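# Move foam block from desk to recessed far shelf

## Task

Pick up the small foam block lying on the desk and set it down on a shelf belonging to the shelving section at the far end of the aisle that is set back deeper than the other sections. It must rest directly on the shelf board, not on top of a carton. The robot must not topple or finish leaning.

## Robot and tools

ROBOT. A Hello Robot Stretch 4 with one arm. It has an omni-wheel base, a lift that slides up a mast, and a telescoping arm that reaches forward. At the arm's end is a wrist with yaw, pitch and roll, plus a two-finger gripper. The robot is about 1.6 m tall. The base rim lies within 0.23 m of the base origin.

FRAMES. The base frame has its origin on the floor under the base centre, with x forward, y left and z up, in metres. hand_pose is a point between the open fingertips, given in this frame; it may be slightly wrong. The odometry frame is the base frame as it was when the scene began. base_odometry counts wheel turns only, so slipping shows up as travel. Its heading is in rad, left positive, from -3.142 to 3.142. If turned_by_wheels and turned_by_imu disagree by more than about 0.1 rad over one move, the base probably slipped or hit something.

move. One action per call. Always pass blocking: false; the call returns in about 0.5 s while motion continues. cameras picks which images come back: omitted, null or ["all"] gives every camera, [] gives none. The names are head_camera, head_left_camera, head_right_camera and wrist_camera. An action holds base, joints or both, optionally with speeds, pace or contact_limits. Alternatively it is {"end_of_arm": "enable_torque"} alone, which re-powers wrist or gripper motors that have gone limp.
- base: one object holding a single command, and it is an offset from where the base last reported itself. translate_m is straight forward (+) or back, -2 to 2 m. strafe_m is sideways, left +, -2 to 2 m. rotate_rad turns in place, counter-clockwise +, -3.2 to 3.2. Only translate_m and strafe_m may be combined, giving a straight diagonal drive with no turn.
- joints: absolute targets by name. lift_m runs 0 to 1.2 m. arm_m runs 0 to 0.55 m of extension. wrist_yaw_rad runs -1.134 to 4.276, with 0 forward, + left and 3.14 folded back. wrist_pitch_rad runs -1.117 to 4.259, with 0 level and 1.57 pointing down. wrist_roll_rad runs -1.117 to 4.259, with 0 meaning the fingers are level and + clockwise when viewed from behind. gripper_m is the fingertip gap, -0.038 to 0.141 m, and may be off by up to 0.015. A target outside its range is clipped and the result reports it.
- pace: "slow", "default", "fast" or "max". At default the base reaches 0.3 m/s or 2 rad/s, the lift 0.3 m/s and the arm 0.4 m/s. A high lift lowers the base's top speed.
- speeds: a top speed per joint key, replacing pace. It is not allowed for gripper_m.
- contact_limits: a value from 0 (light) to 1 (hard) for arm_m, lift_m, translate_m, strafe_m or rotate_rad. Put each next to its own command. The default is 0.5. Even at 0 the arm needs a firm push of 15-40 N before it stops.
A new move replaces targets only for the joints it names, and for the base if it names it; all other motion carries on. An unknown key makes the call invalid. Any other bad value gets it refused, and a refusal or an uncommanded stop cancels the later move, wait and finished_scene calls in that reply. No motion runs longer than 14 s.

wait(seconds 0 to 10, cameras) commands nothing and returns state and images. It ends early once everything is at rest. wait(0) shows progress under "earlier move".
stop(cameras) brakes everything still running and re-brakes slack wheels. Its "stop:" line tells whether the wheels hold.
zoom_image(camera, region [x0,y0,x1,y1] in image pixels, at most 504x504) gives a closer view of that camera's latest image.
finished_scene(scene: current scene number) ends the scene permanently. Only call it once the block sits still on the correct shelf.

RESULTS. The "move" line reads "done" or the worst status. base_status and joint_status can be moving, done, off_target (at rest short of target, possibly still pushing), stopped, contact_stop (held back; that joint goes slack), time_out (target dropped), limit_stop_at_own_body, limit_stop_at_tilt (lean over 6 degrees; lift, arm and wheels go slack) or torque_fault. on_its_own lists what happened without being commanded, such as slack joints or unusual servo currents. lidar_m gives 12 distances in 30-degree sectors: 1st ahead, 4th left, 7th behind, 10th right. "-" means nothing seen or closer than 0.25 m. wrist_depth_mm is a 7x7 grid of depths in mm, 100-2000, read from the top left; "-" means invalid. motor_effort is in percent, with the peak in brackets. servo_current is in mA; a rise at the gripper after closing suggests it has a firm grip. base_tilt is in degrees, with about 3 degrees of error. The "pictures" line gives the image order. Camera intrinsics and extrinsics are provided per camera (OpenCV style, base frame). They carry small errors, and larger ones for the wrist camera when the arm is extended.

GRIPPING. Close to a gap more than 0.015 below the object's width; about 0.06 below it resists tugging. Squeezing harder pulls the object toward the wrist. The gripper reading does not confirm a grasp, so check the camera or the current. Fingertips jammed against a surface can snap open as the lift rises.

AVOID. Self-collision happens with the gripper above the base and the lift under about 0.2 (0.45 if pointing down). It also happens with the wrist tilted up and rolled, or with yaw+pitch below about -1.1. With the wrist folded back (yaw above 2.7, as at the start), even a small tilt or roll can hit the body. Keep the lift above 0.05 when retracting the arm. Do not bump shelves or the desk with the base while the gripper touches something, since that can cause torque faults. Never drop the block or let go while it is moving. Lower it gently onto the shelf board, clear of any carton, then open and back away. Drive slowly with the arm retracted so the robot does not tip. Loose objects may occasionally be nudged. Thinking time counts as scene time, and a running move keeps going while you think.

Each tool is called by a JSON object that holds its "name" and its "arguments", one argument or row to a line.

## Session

{"name": "move", "arguments": {
  "blocking": false,
  "joints": {"lift_m":0.8}
}}

Scene clock: 0.50 s.
move: moving
base_odometry: x=+0.000 y=+0.000 heading=+0.000
turned_by_wheels: +0.000
turned_by_imu: +0.000
base_tilt: forward=+0.2 right=+1.3
lidar_m: 2.07 2.07 2.44 1.38 1.38 1.68 2.09 2.11 1.60 1.41 1.40 2.40
base_status: not commanded
joint_positions: lift_m=+0.285 arm_m=+0.002 wrist_yaw_rad=+3.068 wrist_pitch_rad=+0.002 wrist_roll_rad=+0.000 gripper_m=+0.056
joint_status: lift_m moving
measured_speeds: translate_m=+0.000 strafe_m=+0.000 rotate_rad=+0.000 lift_m=+0.149 arm_m=+0.000 wrist_yaw_rad=+0.000 wrist_pitch_rad=+0.000 wrist_roll_rad=+0.000
motor_effort: lift_m=+26(27) arm_m=-4(4) wheel_0=+0(0) wheel_1=-1(1) wheel_2=+0(0)
servo_current: wrist_yaw_rad=33(39) wrist_pitch_rad=39(46) wrist_roll_rad=26(33) gripper_m=39(52)
hand_pose: x=-0.1080 y=+0.1084 z=+0.4625 quat_wxyz=(+0.037, -0.001, +0.000, +0.999) (m; base frame)
wrist_depth_mm: 135 138 - - - - - / 114 139 - - - - - / 117 140 - - - - - / 137 179 - - - - - / - - - - - - - / 1499 1537 197 1366 190 1618 1661 / 1098 931 1160 152 1118 1078 1160
pictures: head_camera, head_left_camera, head_right_camera, wrist_camera
camera_calibration:
wrist_camera: T_world_to_cam=[[0.121229, 0.991669, 0.0435412, -0.13728], [0.027947, 0.0404375, -0.998791, 0.513561], [-0.992231, 0.122299, -0.022812, 0.11975], [0, 0, 0, 1]] pos_world=[0.121109, 0.100724, 0.521649]

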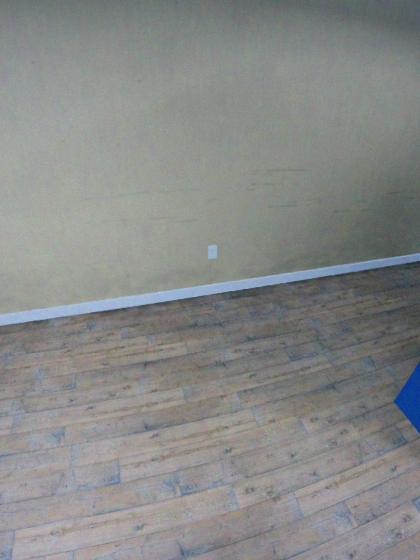

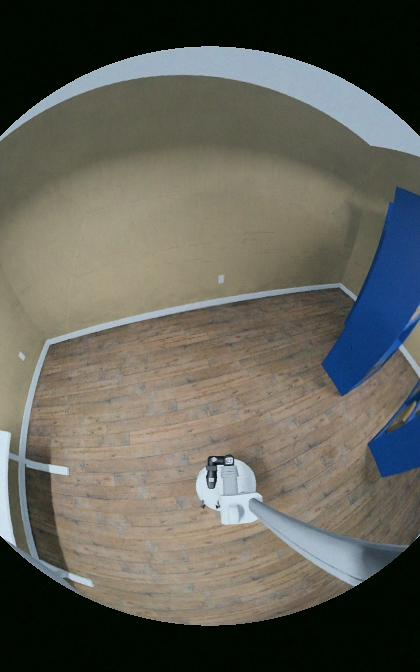

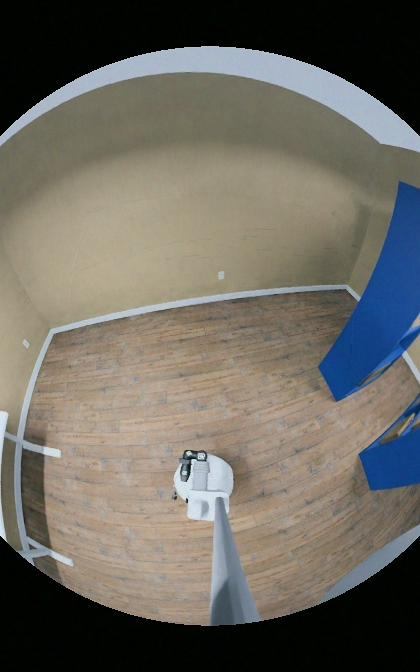

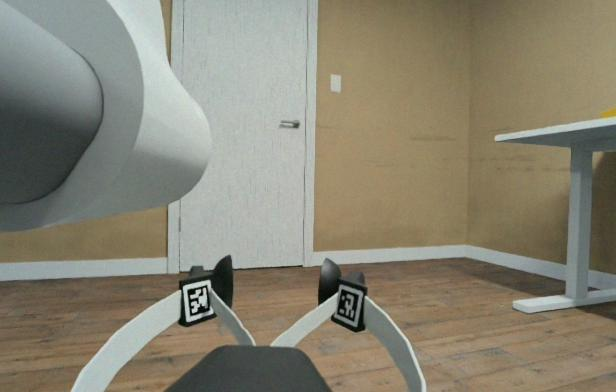

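{"name": "move", "arguments": {
  "blocking": false,
  "base": {"rotate_rad":1.75},
  "joints": {"lift_m":0.95,"wrist_yaw_rad":0,"wrist_pitch_rad":0.7,"gripper_m":0.13},
  "pace": "fast",
  "cameras": []
}}

{"name": "wait", "arguments": {
  "seconds": 4,
  "cameras": ["head_camera","head_left_camera"]
}}

Scene clock: 5.93 s.
earlier move: done
move: moving
base_odometry: x=+0.000 y=+0.000 heading=+0.288
turned_by_wheels: +0.288
turned_by_imu: +0.282
base_tilt: forward=+0.3 right=+1.5
lidar_m: 2.08 2.18 1.41 1.37 1.49 2.21 2.10 2.25 1.41 1.39 1.45 2.12
base_status: rotate_rad moving
joint_positions: lift_m=+0.865 arm_m=+0.002 wrist_yaw_rad=+2.412 wrist_pitch_rad=+0.633 wrist_roll_rad=+0.000 gripper_m=+0.076
joint_status: lift_m moving; wrist_yaw_rad moving; wrist_pitch_rad moving; gripper_m moving
measured_speeds: translate_m=+0.002 strafe_m=-0.001 rotate_rad=+1.095 lift_m=+0.247 arm_m=+0.000 wrist_yaw_rad=-1.807 wrist_pitch_rad=+1.200 wrist_roll_rad=+0.000
motor_effort: lift_m=+28(28) arm_m=-4(4) wheel_0=-8(8) wheel_1=-7(8) wheel_2=-7(9)
servo_current: wrist_yaw_rad=98(137) wrist_pitch_rad=39(72) wrist_roll_rad=26(33) gripper_m=85(91)
hand_pose: x=+0.0580 y=+0.2201 z=+0.8726 quat_wxyz=(+0.339, -0.291, +0.111, +0.888) (m; base frame)
wrist_depth_mm: - - - - - - - / - - - - - - - / - - - - - - - / 1708 1808 1808 1756 1863 1921 1863 / 1464 1464 1499 1499 1537 1537 1618 / 1255 1255 200 1308 195 1308 1336 / 1098 1042 1118 149 1118 1118 1160
pictures: none
No camera images: "cameras" was empty.

Scene clock: 7.70 s.
earlier move: done
base_odometry: x=+0.000 y=+0.000 heading=+1.750
turned_by_wheels: +1.462
turned_by_imu: +1.443
base_tilt: forward=+0.5 right=+1.4
lidar_m: 1.36 1.40 2.24 2.11 2.21 1.50 1.41 1.42 2.23 2.08 2.14 2.33
base_status: done
joint_positions: lift_m=+0.950 arm_m=+0.002 wrist_yaw_rad=+0.004 wrist_pitch_rad=+0.700 wrist_roll_rad=+0.000 gripper_m=+0.130
joint_status: all done
measured_speeds: all 0
motor_effort: lift_m=+23(28) arm_m=-4(4) wheel_0=-3(9) wheel_1=-2(8) wheel_2=+0(10)
servo_current: wrist_yaw_rad=39(137) wrist_pitch_rad=33(72) wrist_roll_rad=33(39) gripper_m=46(130)
hand_pose: x=+0.3941 y=-0.0866 z=+0.9422 quat_wxyz=(+0.939, -0.001, +0.343, +0.002) (m; base frame)
wrist_depth_mm: - - - - - - - / - - - - - - - / - - - - - - - / 1661 1708 1756 1756 1756 1808 1863 / 1430 1464 1499 1499 1499 1499 1537 / 1255 205 1205 1336 202 1308 1308 / 1118 1098 1182 - 1182 1138 1205
wait: 1.77 of 4 s (the move ended)
pictures: head_camera, head_left_camera

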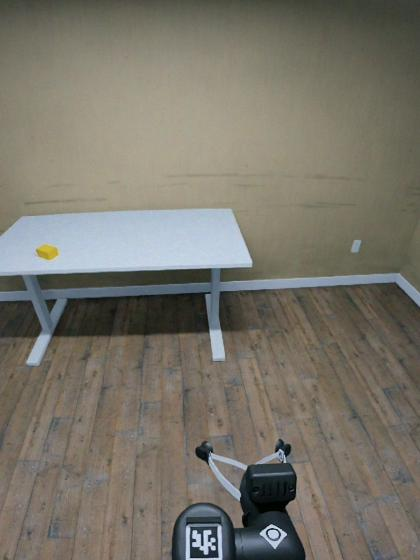

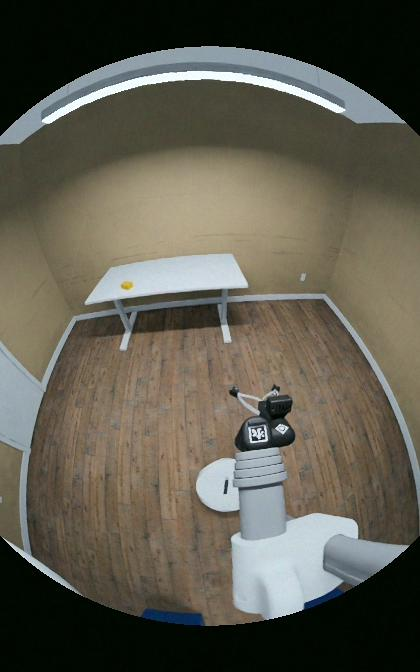

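{"name": "zoom_image", "arguments": {
  "camera": "head_camera",
  "region": [10, 220, 90, 280]
}}

Scaled by 6.300 from the camera's 420x560 image, which has a finer 1200x1600 frame.

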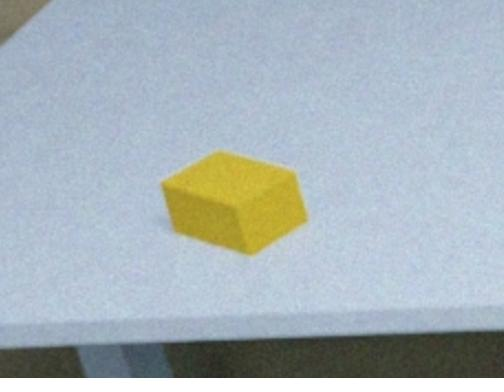

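{"name": "move", "arguments": {
  "blocking": false,
  "base": {"rotate_rad":-0.42},
  "joints": {"gripper_m":0.141},
  "cameras": []
}}

{"name": "wait", "arguments": {
  "seconds": 3,
  "cameras": []
}}

{"name": "move", "arguments": {
  "blocking": false,
  "base": {"strafe_m":1.45,"translate_m":0.2},
  "joints": {"arm_m":0.12},
  "cameras": [],
  "pace": "fast"
}}

{"name": "wait", "arguments": {
  "seconds": 8,
  "cameras": ["head_camera","wrist_camera"]
}}

Scene clock: 39.07 s.
move: moving
base_odometry: x=+0.000 y=+0.000 heading=+1.522
turned_by_wheels: -0.228
turned_by_imu: -0.225
base_tilt: forward=+0.4 right=+1.3
lidar_m: 1.38 1.37 1.62 2.14 2.11 2.43 1.41 1.40 1.60 2.08 2.06 2.39
base_status: rotate_rad moving
joint_positions: lift_m=+0.950 arm_m=+0.002 wrist_yaw_rad=+0.004 wrist_pitch_rad=+0.700 wrist_roll_rad=+0.000 gripper_m=+0.139
joint_status: gripper_m moving
measured_speeds: translate_m=+0.000 strafe_m=-0.001 rotate_rad=-0.846 lift_m=+0.000 arm_m=+0.000 wrist_yaw_rad=+0.000 wrist_pitch_rad=+0.000 wrist_roll_rad=+0.000
motor_effort: lift_m=+23(23) arm_m=-4(4) wheel_0=+4(7) wheel_1=+6(8) wheel_2=+7(8)
servo_current: wrist_yaw_rad=33(39) wrist_pitch_rad=39(52) wrist_roll_rad=33(33) gripper_m=78(85)
hand_pose: x=+0.3941 y=-0.0866 z=+0.9422 quat_wxyz=(+0.939, -0.001, +0.343, +0.002) (m; base frame)
wrist_depth_mm: - - - - - - - / - - - - - - - / 1983 - - - - - - / 1661 1661 1708 1756 1808 1808 1808 / 1464 1464 1464 1499 1464 1537 1537 / 1255 196 1229 1336 202 1308 1336 / 1118 1118 1160 - 1138 1138 1182
pictures: none
No camera images: "cameras" was empty.

Scene clock: 39.83 s.
earlier move: done
base_odometry: x=+0.000 y=+0.000 heading=+1.330
turned_by_wheels: -0.192
turned_by_imu: -0.190
base_tilt: forward=+0.3 right=+1.3
lidar_m: 1.43 1.38 1.46 2.20 2.10 2.25 1.40 1.41 1.43 2.14 2.05 2.17
base_status: done
joint_positions: lift_m=+0.950 arm_m=+0.002 wrist_yaw_rad=+0.003 wrist_pitch_rad=+0.700 wrist_roll_rad=+0.000 gripper_m=+0.141
joint_status: all done
measured_speeds: all 0
motor_effort: lift_m=+23(23) arm_m=-4(4) wheel_0=+3(7) wheel_1=+3(8) wheel_2=+1(8)
servo_current: wrist_yaw_rad=39(46) wrist_pitch_rad=46(52) wrist_roll_rad=26(39) gripper_m=39(85)
hand_pose: x=+0.3941 y=-0.0867 z=+0.9422 quat_wxyz=(+0.939, -0.001, +0.343, +0.002) (m; base frame)
wrist_depth_mm: - - - - - - - / - - - - - - - / 1863 1983 - - - - - / 1708 1661 1708 1708 1756 1808 1756 / 1430 1464 1464 1499 1499 1537 1537 / 1229 199 1229 1336 203 1336 1308 / 1118 1098 1160 - 1160 1160 1182
wait: 0.77 of 3 s (the move ended)
pictures: none
No camera images: "cameras" was empty.

Scene clock: 40.33 s.
move: moving
base_odometry: x=-0.041 y=+0.016 heading=+1.330
turned_by_wheels: +0.000
turned_by_imu: +0.000
base_tilt: forward=+0.3 right=+1.4
lidar_m: 1.41 1.33 1.44 2.15 2.09 2.22 1.44 1.41 1.46 2.17 2.09 2.23
base_status: translate_m moving; strafe_m moving
joint_positions: lift_m=+0.950 arm_m=+0.078 wrist_yaw_rad=+0.003 wrist_pitch_rad=+0.700 wrist_roll_rad=+0.000 gripper_m=+0.141
joint_status: arm_m moving
measured_speeds: translate_m=+0.022 strafe_m=+0.164 rotate_rad=+0.000 lift_m=+0.000 arm_m=+0.235 wrist_yaw_rad=+0.000 wrist_pitch_rad=+0.000 wrist_roll_rad=+0.000
motor_effort: lift_m=+23(23) arm_m=+6(10) wheel_0=-9(10) wheel_1=+10(11) wheel_2=-4(5)
servo_current: wrist_yaw_rad=33(39) wrist_pitch_rad=52(52) wrist_roll_rad=26(33) gripper_m=46(59)
hand_pose: x=+0.4696 y=-0.0867 z=+0.9422 quat_wxyz=(+0.939, -0.001, +0.343, +0.002) (m; base frame)
wrist_depth_mm: - - - - - - - / - - - - - - - / 1921 1983 - - - - - / 1661 1708 1708 1756 1808 1808 1756 / 1397 1430 1464 1499 1499 1499 1537 / 1281 199 1255 1336 203 1336 1281 / 1138 1118 1138 - 1160 1160 1182
pictures: none
No camera images: "cameras" was empty.

Scene clock: 45.13 s.
earlier move: done
base_odometry: x=-1.361 y=+0.540 heading=+1.330
turned_by_wheels: +0.000
turned_by_imu: +0.004
base_tilt: forward=+0.4 right=+1.4
lidar_m: 0.58 0.56 1.32 0.99 0.90 0.98 1.45 2.26 2.33 3.34 3.26 0.76
base_status: done
joint_positions: lift_m=+0.950 arm_m=+0.120 wrist_yaw_rad=+0.003 wrist_pitch_rad=+0.700 wrist_roll_rad=+0.000 gripper_m=+0.141
joint_status: all done
measured_speeds: all 0
motor_effort: lift_m=+23(23) arm_m=+6(10) wheel_0=+1(11) wheel_1=-2(11) wheel_2=-2(5)
servo_current: wrist_yaw_rad=33(46) wrist_pitch_rad=33(52) wrist_roll_rad=33(33) gripper_m=46(59)
hand_pose: x=+0.5116 y=-0.0867 z=+0.9422 quat_wxyz=(+0.939, -0.001, +0.343, +0.002) (m; base frame)
wrist_depth_mm: - - - - - - - / - - - - - - - / - - - 549 - - - / - - - 569 - 1708 1863 / - - - 1397 1537 1537 1537 / - 189 1205 1308 203 1308 1308 / 1118 1118 1138 - 1160 1160 1182
wait: 4.80 of 8 s (the move ended)
pictures: head_camera, wrist_camera
camera_calibration:
wrist_camera: T_world_to_cam=[[-0.00552396, -0.997924, 0.0641591, -0.166873], [-0.660563, -0.0445275, -0.749449, 1.09325], [0.75075, -0.0465211, -0.658946, 0.46239], [0, 0, 0, 1]] pos_world=[0.374102, -0.0963358, 1.13473]

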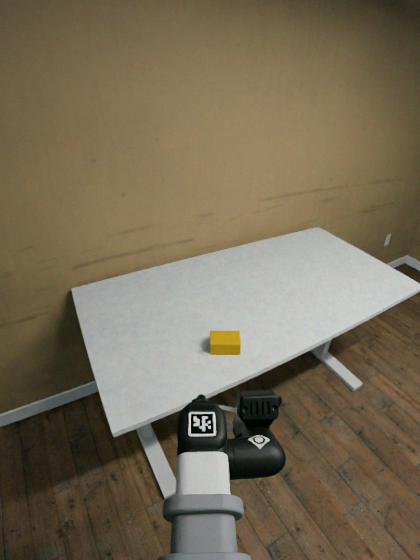

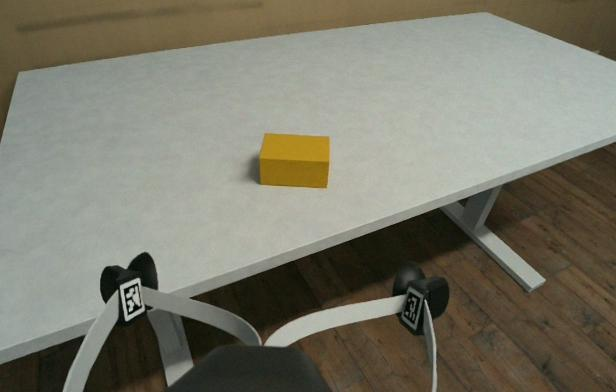

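{"name": "move", "arguments": {
  "blocking": false,
  "base": {"strafe_m":-0.014},
  "joints": {"arm_m":0.433,"lift_m":0.92},
  "cameras": []
}}

{"name": "wait", "arguments": {
  "seconds": 3,
  "cameras": ["wrist_camera"]
}}

Scene clock: 53.53 s.
move: moving
base_odometry: x=-1.347 y=+0.537 heading=+1.330
turned_by_wheels: +0.000
turned_by_imu: -0.001
base_tilt: forward=+0.3 right=+1.3
lidar_m: 0.60 0.55 1.35 0.99 0.90 0.98 1.42 2.24 2.35 3.34 3.24 0.78
base_status: strafe_m moving
joint_positions: lift_m=+0.923 arm_m=+0.172 wrist_yaw_rad=+0.003 wrist_pitch_rad=+0.700 wrist_roll_rad=+0.000 gripper_m=+0.141
joint_status: lift_m moving; arm_m moving
measured_speeds: translate_m=+0.000 strafe_m=+0.000 rotate_rad=+0.000 lift_m=-0.041 arm_m=+0.198 wrist_yaw_rad=+0.000 wrist_pitch_rad=+0.000 wrist_roll_rad=+0.000
motor_effort: lift_m=+15(21) arm_m=+6(8) wheel_0=+1(10) wheel_1=-3(8) wheel_2=+1(2)
servo_current: wrist_yaw_rad=33(39) wrist_pitch_rad=46(52) wrist_roll_rad=33(33) gripper_m=46(52)
hand_pose: x=+0.5640 y=-0.0867 z=+0.9151 quat_wxyz=(+0.939, -0.001, +0.343, +0.002) (m; base frame)
wrist_depth_mm: - - - - - - - / - - - - - - - / - - - 504 - - - / - - - - - 1708 1756 / - - - 1397 1499 1464 1464 / - 187 1182 1308 203 1281 1281 / - 1078 1138 - 1138 1138 1160
pictures: none
No camera images: "cameras" was empty.

Scene clock: 55.10 s.
earlier move: done
base_odometry: x=-1.347 y=+0.537 heading=+1.330
turned_by_wheels: +0.000
turned_by_imu: +0.000
base_tilt: forward=+0.3 right=+1.4
lidar_m: 0.57 0.56 1.37 1.00 0.91 0.99 1.45 2.28 2.32 3.35 3.24 0.78
base_status: done
joint_positions: lift_m=+0.920 arm_m=+0.433 wrist_yaw_rad=+0.003 wrist_pitch_rad=+0.700 wrist_roll_rad=+0.000 gripper_m=+0.141
joint_status: all done
measured_speeds: all 0
motor_effort: lift_m=+14(21) arm_m=+7(9) wheel_0=+2(10) wheel_1=-2(8) wheel_2=+0(2)
servo_current: wrist_yaw_rad=39(46) wrist_pitch_rad=46(52) wrist_roll_rad=26(33) gripper_m=46(52)
hand_pose: x=+0.8246 y=-0.0867 z=+0.9129 quat_wxyz=(+0.939, -0.001, +0.343, +0.002) (m; base frame)
wrist_depth_mm: - - - - - - - / - - - - - - - / - - - - - - - / - - - - - - - / - - - - - - - / - 188 181 319 195 - - / - - - - - - -
wait: 1.57 of 3 s (the move ended)
pictures: wrist_camera
camera_calibration:
wrist_camera: T_world_to_cam=[[-0.00559919, -0.99792, 0.0642246, -0.163285], [-0.660567, -0.0445269, -0.749446, 1.27798], [0.750747, -0.0466209, -0.658943, 0.208162], [0, 0, 0, 1]] pos_world=[0.687002, -0.0963356, 1.10543]

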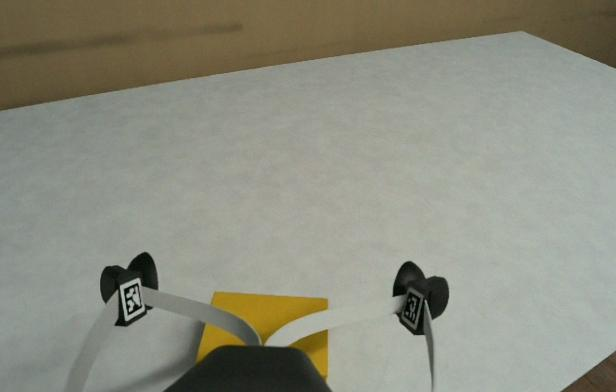

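{"name": "move", "arguments": {
  "blocking": false,
  "joints": {"lift_m":0.817,"arm_m":0.445},
  "cameras": []
}}

{"name": "wait", "arguments": {
  "seconds": 2,
  "cameras": ["wrist_camera"]
}}

{"name": "move", "arguments": {
  "blocking": false,
  "joints": {"gripper_m":0.045},
  "cameras": []
}}

{"name": "wait", "arguments": {
  "seconds": 2.5,
  "cameras": ["wrist_camera"]
}}

{"name": "move", "arguments": {
  "blocking": false,
  "joints": {"lift_m":0.95},
  "cameras": []
}}

{"name": "wait", "arguments": {
  "seconds": 2,
  "cameras": ["wrist_camera"]
}}

{"name": "move", "arguments": {
  "blocking": false,
  "base": {"translate_m":-0.5},
  "joints": {"arm_m":0.0},
  "pace": "fast",
  "cameras": []
}}

{"name": "wait", "arguments": {
  "seconds": 4,
  "cameras": ["head_left_camera","head_right_camera","wrist_camera"]
}}

Scene clock: 67.07 s.
move: moving
base_odometry: x=-1.347 y=+0.537 heading=+1.330
turned_by_wheels: +0.000
turned_by_imu: -0.001
base_tilt: forward=+0.2 right=+1.4
lidar_m: 0.62 0.55 1.37 1.00 0.91 0.99 1.47 2.26 2.34 3.35 3.23 0.76
base_status: not commanded
joint_positions: lift_m=+0.881 arm_m=+0.445 wrist_yaw_rad=+0.003 wrist_pitch_rad=+0.700 wrist_roll_rad=+0.000 gripper_m=+0.141
joint_status: lift_m moving; arm_m moving
measured_speeds: translate_m=+0.000 strafe_m=+0.000 rotate_rad=+0.000 lift_m=-0.149 arm_m=+0.000 wrist_yaw_rad=+0.000 wrist_pitch_rad=+0.000 wrist_roll_rad=+0.000
motor_effort: lift_m=+14(14) arm_m=+7(9) wheel_0=+2(2) wheel_1=-2(2) wheel_2=+0(0)
servo_current: wrist_yaw_rad=26(46) wrist_pitch_rad=20(59) wrist_roll_rad=26(33) gripper_m=46(46)
hand_pose: x=+0.8366 y=-0.0867 z=+0.8737 quat_wxyz=(+0.939, -0.001, +0.343, +0.002) (m; base frame)
wrist_depth_mm: - - - - - - - / - - - - - - - / - - - - - - - / - - - - - - - / - - - - - - - / - 187 277 279 196 - - / - - 250 - - - -
pictures: none
No camera images: "cameras" was empty.

Scene clock: 68.03 s.
earlier move: done
base_odometry: x=-1.347 y=+0.537 heading=+1.330
turned_by_wheels: +0.000
turned_by_imu: +0.000
base_tilt: forward=+0.3 right=+1.3
lidar_m: 0.56 0.54 1.34 1.00 0.91 1.01 1.48 2.25 2.31 3.36 3.24 0.79
base_status: not commanded
joint_positions: lift_m=+0.817 arm_m=+0.445 wrist_yaw_rad=+0.003 wrist_pitch_rad=+0.700 wrist_roll_rad=+0.000 gripper_m=+0.141
joint_status: all done
measured_speeds: all 0
motor_effort: lift_m=+14(15) arm_m=+7(9) wheel_0=+2(2) wheel_1=-2(2) wheel_2=+0(0)
servo_current: wrist_yaw_rad=33(46) wrist_pitch_rad=46(59) wrist_roll_rad=20(39) gripper_m=39(52)
hand_pose: x=+0.8366 y=-0.0867 z=+0.8099 quat_wxyz=(+0.939, -0.001, +0.343, +0.002) (m; base frame)
wrist_depth_mm: - - - - - - - / - - - - - - - / - - - - - - - / - - - - - - - / - - 230 234 - - - / - 189 206 204 195 - - / - - - - - - -
wait: 0.97 of 2 s (the move ended)
pictures: wrist_camera
camera_calibration:
wrist_camera: T_world_to_cam=[[-0.00559919, -0.99792, 0.0642246, -0.156602], [-0.660567, -0.0445269, -0.749446, 1.20872], [0.750747, -0.0466209, -0.658943, 0.131282], [0, 0, 0, 1]] pos_world=[0.699002, -0.0963356, 1.00243]

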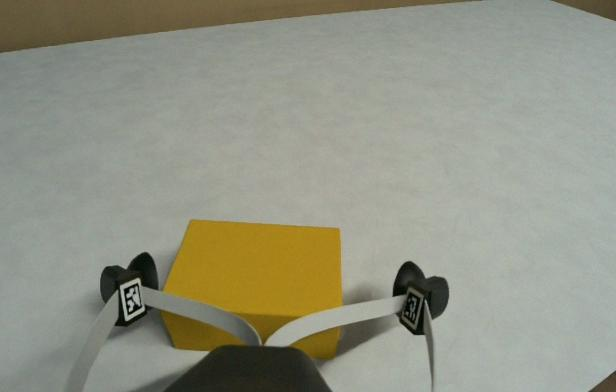

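Scene clock: 68.53 s.
move: moving
base_odometry: x=-1.347 y=+0.537 heading=+1.330
turned_by_wheels: +0.000
turned_by_imu: +0.000
base_tilt: forward=+0.3 right=+1.5
lidar_m: 0.57 0.56 1.35 1.00 0.93 0.99 1.45 2.26 2.36 3.35 3.22 0.75
base_status: not commanded
joint_positions: lift_m=+0.817 arm_m=+0.445 wrist_yaw_rad=+0.003 wrist_pitch_rad=+0.700 wrist_roll_rad=+0.000 gripper_m=+0.129
joint_status: gripper_m moving
measured_speeds: all 0
motor_effort: lift_m=+14(14) arm_m=+7(7) wheel_0=+2(2) wheel_1=-2(2) wheel_2=+0(0)
servo_current: wrist_yaw_rad=39(52) wrist_pitch_rad=39(46) wrist_roll_rad=26(33) gripper_m=78(91)
hand_pose: x=+0.8366 y=-0.0867 z=+0.8099 quat_wxyz=(+0.939, -0.001, +0.343, +0.002) (m; base frame)
wrist_depth_mm: - - - - - - - / - - - - - - - / - - - - - - - / - - - - - - - / - - 229 234 - - - / - 187 206 204 195 - - / - - 223 - - - -
pictures: none
No camera images: "cameras" was empty.

Scene clock: 69.97 s.
earlier move: done
base_odometry: x=-1.347 y=+0.537 heading=+1.330
turned_by_wheels: +0.000
turned_by_imu: +0.000
base_tilt: forward=+0.6 right=+1.3
lidar_m: 0.59 0.54 1.34 1.00 0.92 0.99 1.48 2.26 2.34 3.34 3.21 0.77
base_status: not commanded
joint_positions: lift_m=+0.817 arm_m=+0.445 wrist_yaw_rad=+0.003 wrist_pitch_rad=+0.700 wrist_roll_rad=+0.000 gripper_m=+0.046
joint_status: all done
measured_speeds: all 0
motor_effort: lift_m=+14(14) arm_m=+7(7) wheel_0=+2(2) wheel_1=-2(3) wheel_2=+0(0)
servo_current: wrist_yaw_rad=33(52) wrist_pitch_rad=46(52) wrist_roll_rad=33(33) gripper_m=117(293)
hand_pose: x=+0.8366 y=-0.0867 z=+0.8099 quat_wxyz=(+0.939, -0.001, +0.343, +0.002) (m; base frame)
wrist_depth_mm: - - - - - - - / - - - - - - - / - - - - - - - / - - - - - - - / - - 215 219 - - - / - 173 191 191 184 - - / - - 136 199 - - -
wait: 1.43 of 2.5 s (the move ended)
pictures: wrist_camera
camera_calibration:
wrist_camera: T_world_to_cam=[[-0.00559919, -0.99792, 0.0642246, -0.156602], [-0.660567, -0.0445269, -0.749446, 1.20872], [0.750747, -0.0466209, -0.658943, 0.131282], [0, 0, 0, 1]] pos_world=[0.699002, -0.0963356, 1.00243]

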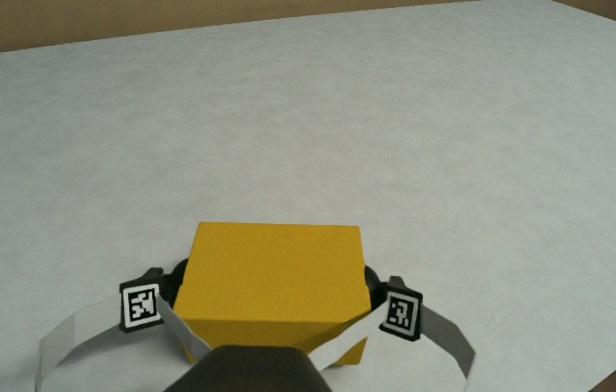

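Scene clock: 70.47 s.
move: moving
base_odometry: x=-1.347 y=+0.537 heading=+1.330
turned_by_wheels: +0.000
turned_by_imu: +0.000
base_tilt: forward=+0.5 right=+1.3
lidar_m: 0.60 0.56 1.34 0.99 0.88 1.01 1.44 2.24 2.34 3.34 3.24 0.75
base_status: not commanded
joint_positions: lift_m=+0.856 arm_m=+0.445 wrist_yaw_rad=+0.003 wrist_pitch_rad=+0.700 wrist_roll_rad=+0.000 gripper_m=+0.046
joint_status: lift_m moving
measured_speeds: translate_m=+0.000 strafe_m=+0.000 rotate_rad=+0.000 lift_m=+0.149 arm_m=+0.000 wrist_yaw_rad=+0.000 wrist_pitch_rad=+0.000 wrist_roll_rad=+0.000
motor_effort: lift_m=+26(27) arm_m=+7(7) wheel_0=+2(2) wheel_1=-2(2) wheel_2=+0(0)
servo_current: wrist_yaw_rad=33(39) wrist_pitch_rad=39(59) wrist_roll_rad=26(33) gripper_m=124(130)
hand_pose: x=+0.8366 y=-0.0867 z=+0.8483 quat_wxyz=(+0.939, -0.001, +0.343, +0.002) (m; base frame)
wrist_depth_mm: - - - - - - - / - - - - - - - / - - - - - - - / - - - - - - - / - - 216 219 - - - / - 173 191 191 185 - - / - - 136 199 - - -
pictures: none
No camera images: "cameras" was empty.

Scene clock: 71.57 s.
earlier move: done
base_odometry: x=-1.347 y=+0.537 heading=+1.330
turned_by_wheels: +0.000
turned_by_imu: +0.000
base_tilt: forward=+0.2 right=+1.2
lidar_m: 0.59 0.55 1.31 0.99 0.92 1.00 1.46 2.26 2.33 3.37 3.25 0.80
base_status: not commanded
joint_positions: lift_m=+0.950 arm_m=+0.445 wrist_yaw_rad=+0.003 wrist_pitch_rad=+0.700 wrist_roll_rad=+0.000 gripper_m=+0.046
joint_status: all done
measured_speeds: all 0
motor_effort: lift_m=+24(27) arm_m=+7(7) wheel_0=+2(2) wheel_1=-2(2) wheel_2=+0(0)
servo_current: wrist_yaw_rad=46(46) wrist_pitch_rad=39(59) wrist_roll_rad=20(33) gripper_m=124(130)
hand_pose: x=+0.8366 y=-0.0867 z=+0.9421 quat_wxyz=(+0.939, -0.001, +0.343, +0.002) (m; base frame)
wrist_depth_mm: - - - - - - - / - - - - - - - / - - - - - - - / - - - - - - - / - - 216 220 - - - / - 174 191 191 185 - - / - - 135 200 - - -
wait: 1.10 of 2 s (the move ended)
pictures: wrist_camera
camera_calibration:
wrist_camera: T_world_to_cam=[[-0.00559919, -0.99792, 0.0642246, -0.165092], [-0.660567, -0.0445269, -0.749446, 1.30786], [0.750747, -0.0466209, -0.658943, 0.21832], [0, 0, 0, 1]] pos_world=[0.699102, -0.0963356, 1.13463]

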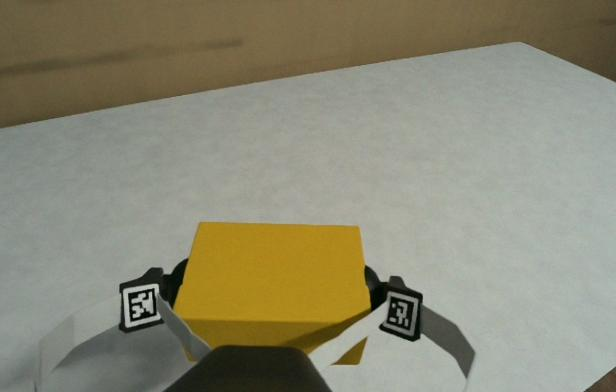

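Scene clock: 72.07 s.
move: moving
base_odometry: x=-1.357 y=+0.497 heading=+1.330
turned_by_wheels: +0.000
turned_by_imu: +0.000
base_tilt: forward=+0.4 right=+1.4
lidar_m: 0.63 0.60 1.30 0.96 0.88 0.97 1.42 2.21 2.27 3.36 3.25 0.84
base_status: translate_m moving
joint_positions: lift_m=+0.950 arm_m=+0.367 wrist_yaw_rad=+0.003 wrist_pitch_rad=+0.700 wrist_roll_rad=+0.000 gripper_m=+0.046
joint_status: arm_m moving
joint sent to its limit — arm_m, lower limit.
measured_speeds: translate_m=-0.156 strafe_m=-0.001 rotate_rad=+0.002 lift_m=+0.000 arm_m=-0.297 wrist_yaw_rad=+0.000 wrist_pitch_rad=+0.000 wrist_roll_rad=+0.000
motor_effort: lift_m=+24(24) arm_m=-4(10) wheel_0=-7(8) wheel_1=-7(7) wheel_2=+10(11)
servo_current: wrist_yaw_rad=46(46) wrist_pitch_rad=33(52) wrist_roll_rad=26(33) gripper_m=130(130)
hand_pose: x=+0.7584 y=-0.0867 z=+0.9421 quat_wxyz=(+0.939, -0.001, +0.343, +0.002) (m; base frame)
wrist_depth_mm: - - - - - - - / - - - - - - - / - - - - - - - / - - - - - - - / - - 215 219 - - - / - 173 192 191 185 - 1336 / - - 136 199 - 1118 1160
pictures: none
No camera images: "cameras" was empty.

Scene clock: 74.37 s.
earlier move: done
base_odometry: x=-1.466 y=+0.051 heading=+1.329
turned_by_wheels: +0.000
turned_by_imu: +0.000
base_tilt: forward=+0.4 right=+1.4
lidar_m: 1.02 1.16 0.98 0.72 0.69 0.75 1.11 2.09 1.88 2.62 3.46 1.37
base_status: done
joint_positions: lift_m=+0.950 arm_m=+0.002 wrist_yaw_rad=+0.003 wrist_pitch_rad=+0.700 wrist_roll_rad=+0.000 gripper_m=+0.046
joint_status: all done
joint sent to its limit — arm_m, lower limit.
measured_speeds: all 0
motor_effort: lift_m=+24(24) arm_m=-6(10) wheel_0=-2(8) wheel_1=-2(8) wheel_2=-2(12)
servo_current: wrist_yaw_rad=39(46) wrist_pitch_rad=46(52) wrist_roll_rad=26(33) gripper_m=117(130)
hand_pose: x=+0.3943 y=-0.0867 z=+0.9421 quat_wxyz=(+0.939, -0.001, +0.343, +0.001) (m; base frame)
wrist_depth_mm: - - - - - - - / - - - - - - - / - - 1983 - - - - / 1618 1756 1756 1808 1756 1808 1863 / 1430 1464 216 219 1499 1537 1537 / 1229 175 191 191 185 1366 1308 / 1098 1138 200 199 1138 1138 1160
wait: 2.30 of 4 s (the move ended)
pictures: head_left_camera, head_right_camera, wrist_camera
camera_calibration:
wrist_camera: T_world_to_cam=[[-0.0056557, -0.997924, 0.0641507, -0.167471], [-0.660673, -0.0444275, -0.749358, 1.01563], [0.750652, -0.0466208, -0.65905, 0.550521], [0, 0, 0, 1]] pos_world=[0.256802, -0.0963355, 1.13463]

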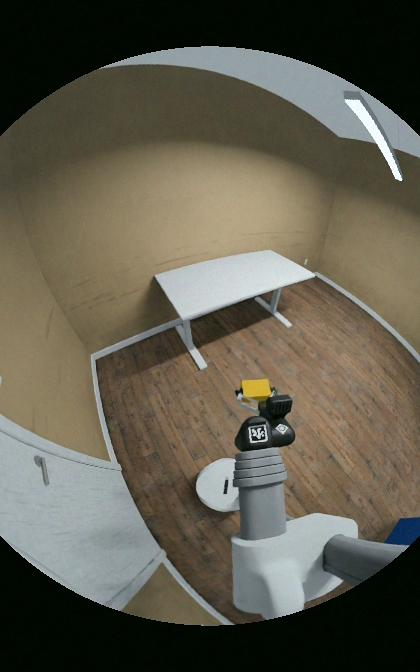

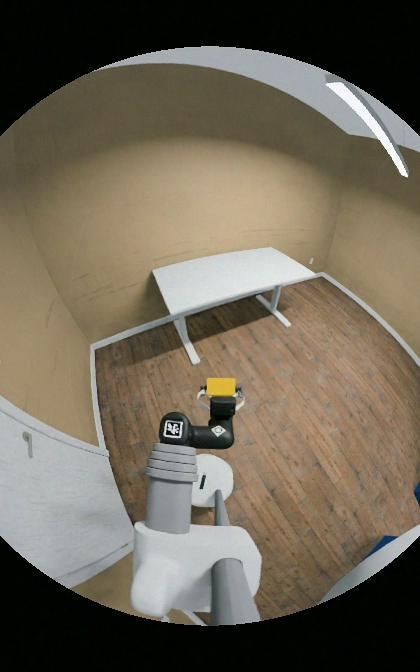

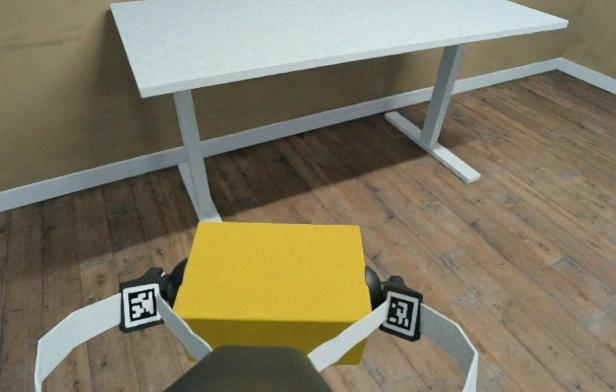

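{"name": "move", "arguments": {
  "blocking": false,
  "base": {"rotate_rad":-2.653},
  "cameras": []
}}

{"name": "wait", "arguments": {
  "seconds": 5,
  "cameras": []
}}

{"name": "move", "arguments": {
  "blocking": false,
  "base": {"translate_m":1.05,"strafe_m":1.386},
  "cameras": [],
  "pace": "fast"
}}

{"name": "wait", "arguments": {
  "seconds": 8
}}

Scene clock: 91.23 s.
move: moving
base_odometry: x=-1.467 y=+0.051 heading=+1.101
turned_by_wheels: -0.228
turned_by_imu: -0.226
base_tilt: forward=+0.3 right=+1.3
lidar_m: 1.12 1.03 1.38 0.75 0.70 0.70 0.91 1.70 1.88 2.44 3.47 1.77
base_status: rotate_rad moving
joint_positions: lift_m=+0.950 arm_m=+0.002 wrist_yaw_rad=+0.003 wrist_pitch_rad=+0.700 wrist_roll_rad=+0.000 gripper_m=+0.046
joint_status: not commanded
measured_speeds: translate_m=-0.001 strafe_m=+0.000 rotate_rad=-0.873 lift_m=+0.000 arm_m=+0.000 wrist_yaw_rad=+0.000 wrist_pitch_rad=+0.000 wrist_roll_rad=+0.000
motor_effort: lift_m=+24(24) arm_m=-6(6) wheel_0=+6(8) wheel_1=+7(7) wheel_2=+6(8)
servo_current: wrist_yaw_rad=33(46) wrist_pitch_rad=39(52) wrist_roll_rad=26(33) gripper_m=124(130)
hand_pose: x=+0.3943 y=-0.0867 z=+0.9421 quat_wxyz=(+0.939, -0.001, +0.343, +0.001) (m; base frame)
wrist_depth_mm: - - - - - - - / - - - - - - - / - 1863 1983 - - - - / 1618 1618 1708 1756 1756 1808 1808 / 1430 1464 216 219 1464 1537 1537 / 1255 175 191 191 185 1366 1336 / 1078 1118 200 199 1138 1118 1160
pictures: none
No camera images: "cameras" was empty.

Scene clock: 93.53 s.
earlier move: done
base_odometry: x=-1.466 y=+0.051 heading=-1.323
turned_by_wheels: -2.424
turned_by_imu: -2.394
base_tilt: forward=+0.3 right=+1.4
lidar_m: 2.21 1.87 2.60 3.49 1.43 1.07 1.13 1.04 0.71 0.69 0.74 1.06
base_status: done
joint_positions: lift_m=+0.950 arm_m=+0.002 wrist_yaw_rad=+0.003 wrist_pitch_rad=+0.700 wrist_roll_rad=+0.000 gripper_m=+0.046
joint_status: not commanded
measured_speeds: all 0
motor_effort: lift_m=+24(24) arm_m=-6(6) wheel_0=+4(8) wheel_1=+1(9) wheel_2=+2(8)
servo_current: wrist_yaw_rad=39(46) wrist_pitch_rad=46(52) wrist_roll_rad=26(39) gripper_m=124(130)
hand_pose: x=+0.3943 y=-0.0867 z=+0.9421 quat_wxyz=(+0.939, -0.001, +0.343, +0.001) (m; base frame)
wrist_depth_mm: - - - - - - - / - - - - - - - / - 1863 - - - - - / 1661 1708 1708 1756 1808 1618 - / 1397 1430 216 219 1464 1397 - / 1255 175 191 191 184 1281 - / 1098 1118 199 199 1160 1118 -
wait: 2.30 of 5 s (the move ended)
pictures: none
No camera images: "cameras" was empty.

Scene clock: 94.03 s.
move: moving
base_odometry: x=-1.429 y=+0.035 heading=-1.323
turned_by_wheels: +0.000
turned_by_imu: +0.000
base_tilt: forward=+0.3 right=+1.4
lidar_m: 2.08 1.86 2.52 3.44 1.45 1.07 1.06 1.09 0.76 0.74 0.77 1.12
base_status: translate_m moving; strafe_m moving
joint_positions: lift_m=+0.950 arm_m=+0.002 wrist_yaw_rad=+0.003 wrist_pitch_rad=+0.700 wrist_roll_rad=+0.000 gripper_m=+0.046
joint_status: not commanded
measured_speeds: translate_m=+0.095 strafe_m=+0.125 rotate_rad=+0.001 lift_m=+0.000 arm_m=+0.000 wrist_yaw_rad=+0.000 wrist_pitch_rad=+0.000 wrist_roll_rad=+0.000
motor_effort: lift_m=+23(24) arm_m=-6(6) wheel_0=-6(7) wheel_1=+11(11) wheel_2=-8(8)
servo_current: wrist_yaw_rad=39(46) wrist_pitch_rad=39(52) wrist_roll_rad=26(33) gripper_m=117(130)
hand_pose: x=+0.3943 y=-0.0867 z=+0.9421 quat_wxyz=(+0.939, -0.001, +0.343, +0.001) (m; base frame)
wrist_depth_mm: - - - - - - - / - - - - - - - / - 1921 - - - - - / 1708 1661 1708 1756 1808 1661 - / 1430 1430 216 219 1499 1464 - / 1281 175 191 191 185 1281 - / 1078 1118 200 199 1138 1118 -
pictures: none
No camera images: "cameras" was empty.

Scene clock: 99.63 s.
earlier move: done
base_odometry: x=+0.135 y=-0.627 heading=-1.323
turned_by_wheels: +0.000
turned_by_imu: +0.004
base_tilt: forward=+0.4 right=+1.3
lidar_m: 1.00 0.80 2.14 2.07 2.19 2.92 2.10 2.11 2.20 2.12 1.06 0.84
base_status: done
joint_positions: lift_m=+0.950 arm_m=+0.002 wrist_yaw_rad=+0.003 wrist_pitch_rad=+0.700 wrist_roll_rad=+0.000 gripper_m=+0.046
joint_status: not commanded
measured_speeds: all 0
motor_effort: lift_m=+24(24) arm_m=-6(6) wheel_0=-3(8) wheel_1=-2(12) wheel_2=-1(10)
servo_current: wrist_yaw_rad=39(52) wrist_pitch_rad=46(59) wrist_roll_rad=33(39) gripper_m=130(130)
hand_pose: x=+0.3943 y=-0.0867 z=+0.9421 quat_wxyz=(+0.939, -0.001, +0.343, +0.001) (m; base frame)
wrist_depth_mm: - - - - 1336 931 - / - - - - 1182 788 - / - - 1921 - 976 - - / - - 1618 1708 1281 - - / - - 216 220 854 - - / - 173 191 191 185 - 1308 / 1098 1098 200 199 1138 1098 1182
wait: 5.60 of 8 s (the move ended)
pictures: head_camera, head_left_camera, head_right_camera, wrist_camera
camera_calibration:
wrist_camera: T_world_to_cam=[[-0.0056557, -0.997924, 0.0641507, -0.167471], [-0.660673, -0.0444275, -0.749358, 1.01563], [0.750652, -0.0466208, -0.65905, 0.550521], [0, 0, 0, 1]] pos_world=[0.256802, -0.0963355, 1.13463]

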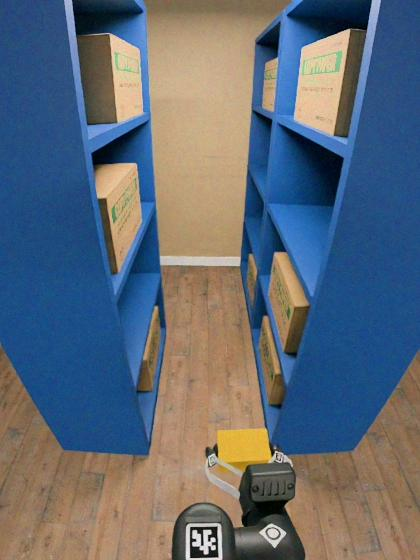

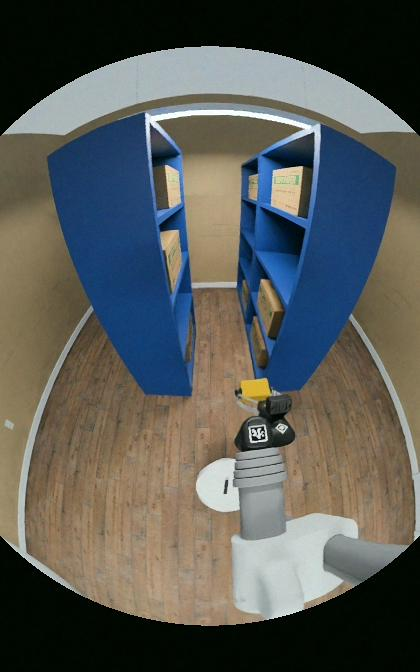

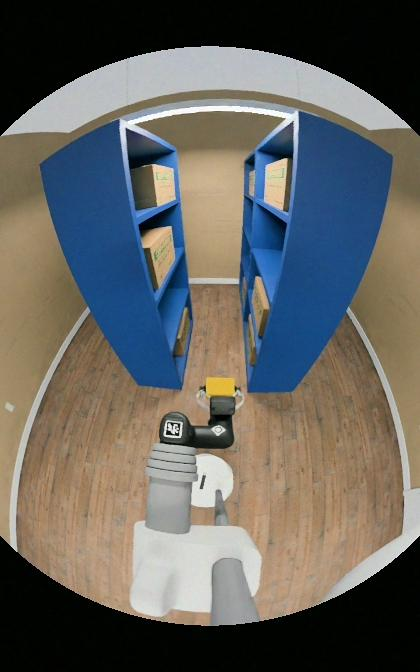

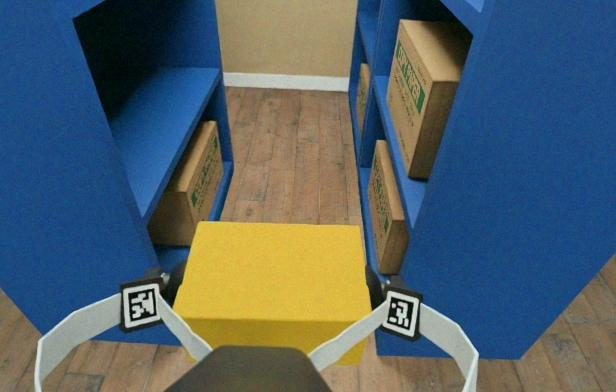

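{"name": "move", "arguments": {
  "blocking": false,
  "base": {"translate_m":2.0,"strafe_m":-0.05},
  "joints": {"lift_m":1.08},
  "cameras": [],
  "contact_limits": {"translate_m":0.25}
}}

{"name": "wait", "arguments": {
  "seconds": 9,
  "cameras": ["head_camera","head_left_camera"]
}}

Scene clock: 118.20 s.
move: moving
base_odometry: x=+0.142 y=-0.659 heading=-1.323
turned_by_wheels: +0.000
turned_by_imu: -0.001
base_tilt: forward=+0.4 right=+1.4
lidar_m: 0.98 0.80 2.16 2.08 2.18 2.96 2.39 2.14 2.22 2.11 1.03 0.81
base_status: translate_m moving; strafe_m moving
joint_positions: lift_m=+0.989 arm_m=+0.002 wrist_yaw_rad=+0.003 wrist_pitch_rad=+0.700 wrist_roll_rad=+0.000 gripper_m=+0.046
joint_status: lift_m moving
measured_speeds: translate_m=+0.125 strafe_m=-0.001 rotate_rad=-0.001 lift_m=+0.149 arm_m=+0.000 wrist_yaw_rad=+0.000 wrist_pitch_rad=+0.000 wrist_roll_rad=+0.000
motor_effort: lift_m=+26(27) arm_m=-6(6) wheel_0=+6(7) wheel_1=+4(8) wheel_2=-8(9)
servo_current: wrist_yaw_rad=39(46) wrist_pitch_rad=33(46) wrist_roll_rad=26(33) gripper_m=117(130)
contact_limits: translate_m 0.25
hand_pose: x=+0.3943 y=-0.0867 z=+0.9813 quat_wxyz=(+0.939, -0.001, +0.343, +0.001) (m; base frame)
wrist_depth_mm: 559 - - - 1308 585 - / - - - - 1098 831 - / - - - - 946 - - / - - 1661 1808 1281 - - / - - 216 220 831 - - / - 174 191 191 185 - 1308 / 1118 1118 199 199 1118 1138 1229
pictures: none
No camera images: "cameras" was empty.

Scene clock: 125.87 s.
earlier move: done
base_odometry: x=+0.576 y=-2.578 heading=-1.323
turned_by_wheels: +0.000
turned_by_imu: -0.003
base_tilt: forward=+0.2 right=+1.4
lidar_m: 0.63 0.68 0.75 0.72 0.39 0.40 1.19 0.43 0.28 0.28 0.30 0.42
base_status: done
joint_positions: lift_m=+1.080 arm_m=+0.002 wrist_yaw_rad=+0.003 wrist_pitch_rad=+0.700 wrist_roll_rad=+0.000 gripper_m=+0.046
joint_status: all done
measured_speeds: all 0
motor_effort: lift_m=+24(27) arm_m=-6(6) wheel_0=+3(7) wheel_1=+1(8) wheel_2=+1(10)
servo_current: wrist_yaw_rad=33(52) wrist_pitch_rad=39(52) wrist_roll_rad=26(33) gripper_m=117(137)
contact_limits: translate_m 0.25
hand_pose: x=+0.3943 y=-0.0867 z=+1.0721 quat_wxyz=(+0.939, -0.001, +0.343, +0.001) (m; base frame)
wrist_depth_mm: 410 402 399 397 394 389 353 / 449 445 445 439 439 433 379 / - - - - 466 459 418 / - - - - - 455 424 / - - 216 220 - 564 368 / - 173 191 191 186 627 329 / - - 136 200 750 - -
wait: 7.67 of 9 s (the move ended)
pictures: head_camera, head_left_camera

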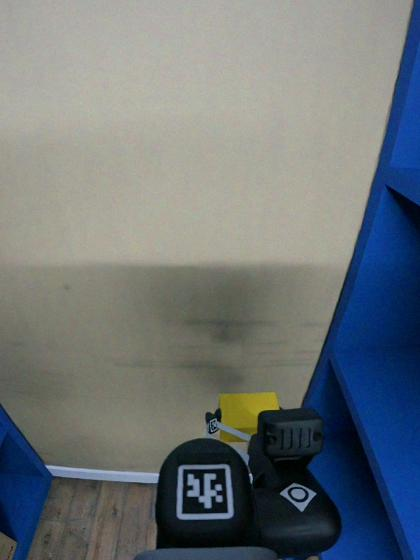

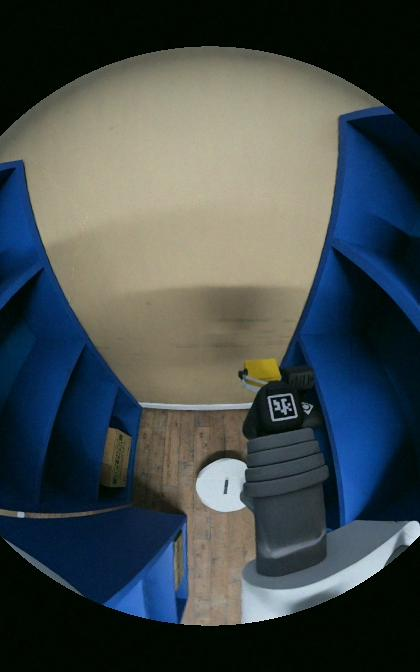

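{"name": "move", "arguments": {
  "blocking": false,
  "base": {"rotate_rad":1.57},
  "cameras": [],
  "contact_limits": {"rotate_rad":0.25}
}}

{"name": "wait", "arguments": {
  "seconds": 5,
  "cameras": ["head_camera","wrist_camera"]
}}

Scene clock: 135.90 s.
move: moving
base_odometry: x=+0.576 y=-2.578 heading=-1.146
turned_by_wheels: +0.177
turned_by_imu: +0.174
base_tilt: forward=+0.4 right=+1.3
lidar_m: 0.63 0.72 0.72 0.61 0.39 0.54 0.73 0.37 0.30 0.29 0.33 0.55
base_status: rotate_rad moving
joint_positions: lift_m=+1.080 arm_m=+0.002 wrist_yaw_rad=+0.003 wrist_pitch_rad=+0.700 wrist_roll_rad=+0.000 gripper_m=+0.046
joint_status: not commanded
measured_speeds: translate_m=-0.001 strafe_m=-0.001 rotate_rad=+0.676 lift_m=+0.000 arm_m=+0.000 wrist_yaw_rad=+0.000 wrist_pitch_rad=+0.000 wrist_roll_rad=+0.000
motor_effort: lift_m=+24(24) arm_m=-6(6) wheel_0=-6(7) wheel_1=-4(6) wheel_2=-7(7)
servo_current: wrist_yaw_rad=39(46) wrist_pitch_rad=52(52) wrist_roll_rad=33(33) gripper_m=124(124)
contact_limits: rotate_rad 0.25
hand_pose: x=+0.3943 y=-0.0867 z=+1.0721 quat_wxyz=(+0.939, -0.001, +0.343, +0.001) (m; base frame)
wrist_depth_mm: 452 427 410 392 377 362 353 / - 469 452 433 415 397 382 / - - - 469 455 439 424 / - - - - - - 452 / - - 215 219 - - 484 / 931 174 191 191 186 569 539 / 150 - 136 200 - 668 627
pictures: none
No camera images: "cameras" was empty.

Scene clock: 137.83 s.
earlier move: done
base_odometry: x=+0.576 y=-2.578 heading=+0.246
turned_by_wheels: +1.392
turned_by_imu: +1.374
base_tilt: forward=+0.4 right=+1.3
lidar_m: 0.70 0.37 0.40 1.21 0.45 0.33 0.30 0.33 0.43 0.63 0.68 0.73
base_status: done
joint_positions: lift_m=+1.080 arm_m=+0.002 wrist_yaw_rad=+0.003 wrist_pitch_rad=+0.700 wrist_roll_rad=+0.000 gripper_m=+0.046
joint_status: not commanded
measured_speeds: all 0
motor_effort: lift_m=+23(24) arm_m=-6(6) wheel_0=-4(8) wheel_1=-2(7) wheel_2=-1(8)
servo_current: wrist_yaw_rad=33(52) wrist_pitch_rad=46(52) wrist_roll_rad=26(33) gripper_m=124(137)
contact_limits: rotate_rad 0.25
hand_pose: x=+0.3943 y=-0.0867 z=+1.0721 quat_wxyz=(+0.939, -0.001, +0.343, +0.001) (m; base frame)
wrist_depth_mm: 477 - - - - - - / 508 - - - - - - / 488 - - - - - - / 492 - - - - 1078 - / 492 - 215 220 - 960 - / 477 173 191 191 184 878 - / 473 - 150 200 - - -
wait: 1.93 of 5 s (the move ended)
pictures: head_camera, wrist_camera
camera_calibration:
wrist_camera: T_world_to_cam=[[-0.0056557, -0.997924, 0.0641507, -0.17581], [-0.660673, -0.0444275, -0.749358, 1.11305], [0.750652, -0.0466208, -0.65905, 0.636197], [0, 0, 0, 1]] pos_world=[0.256802, -0.0963355, 1.26463]

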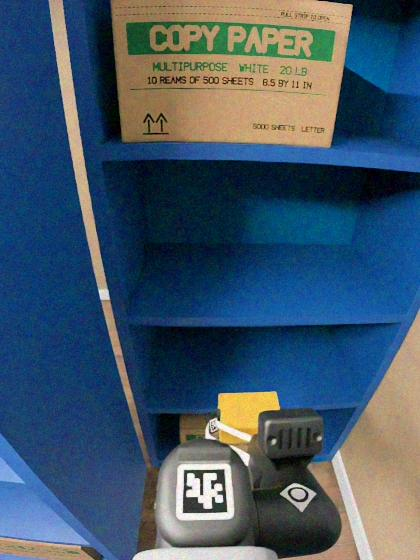

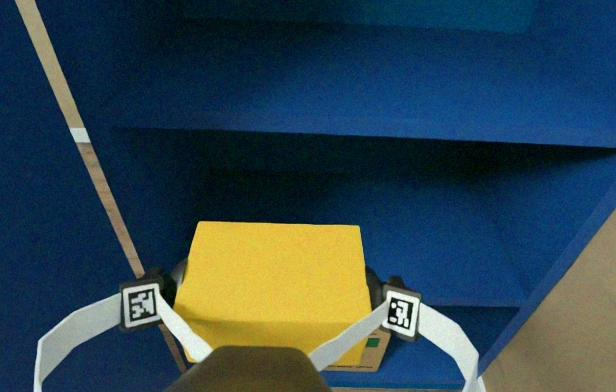

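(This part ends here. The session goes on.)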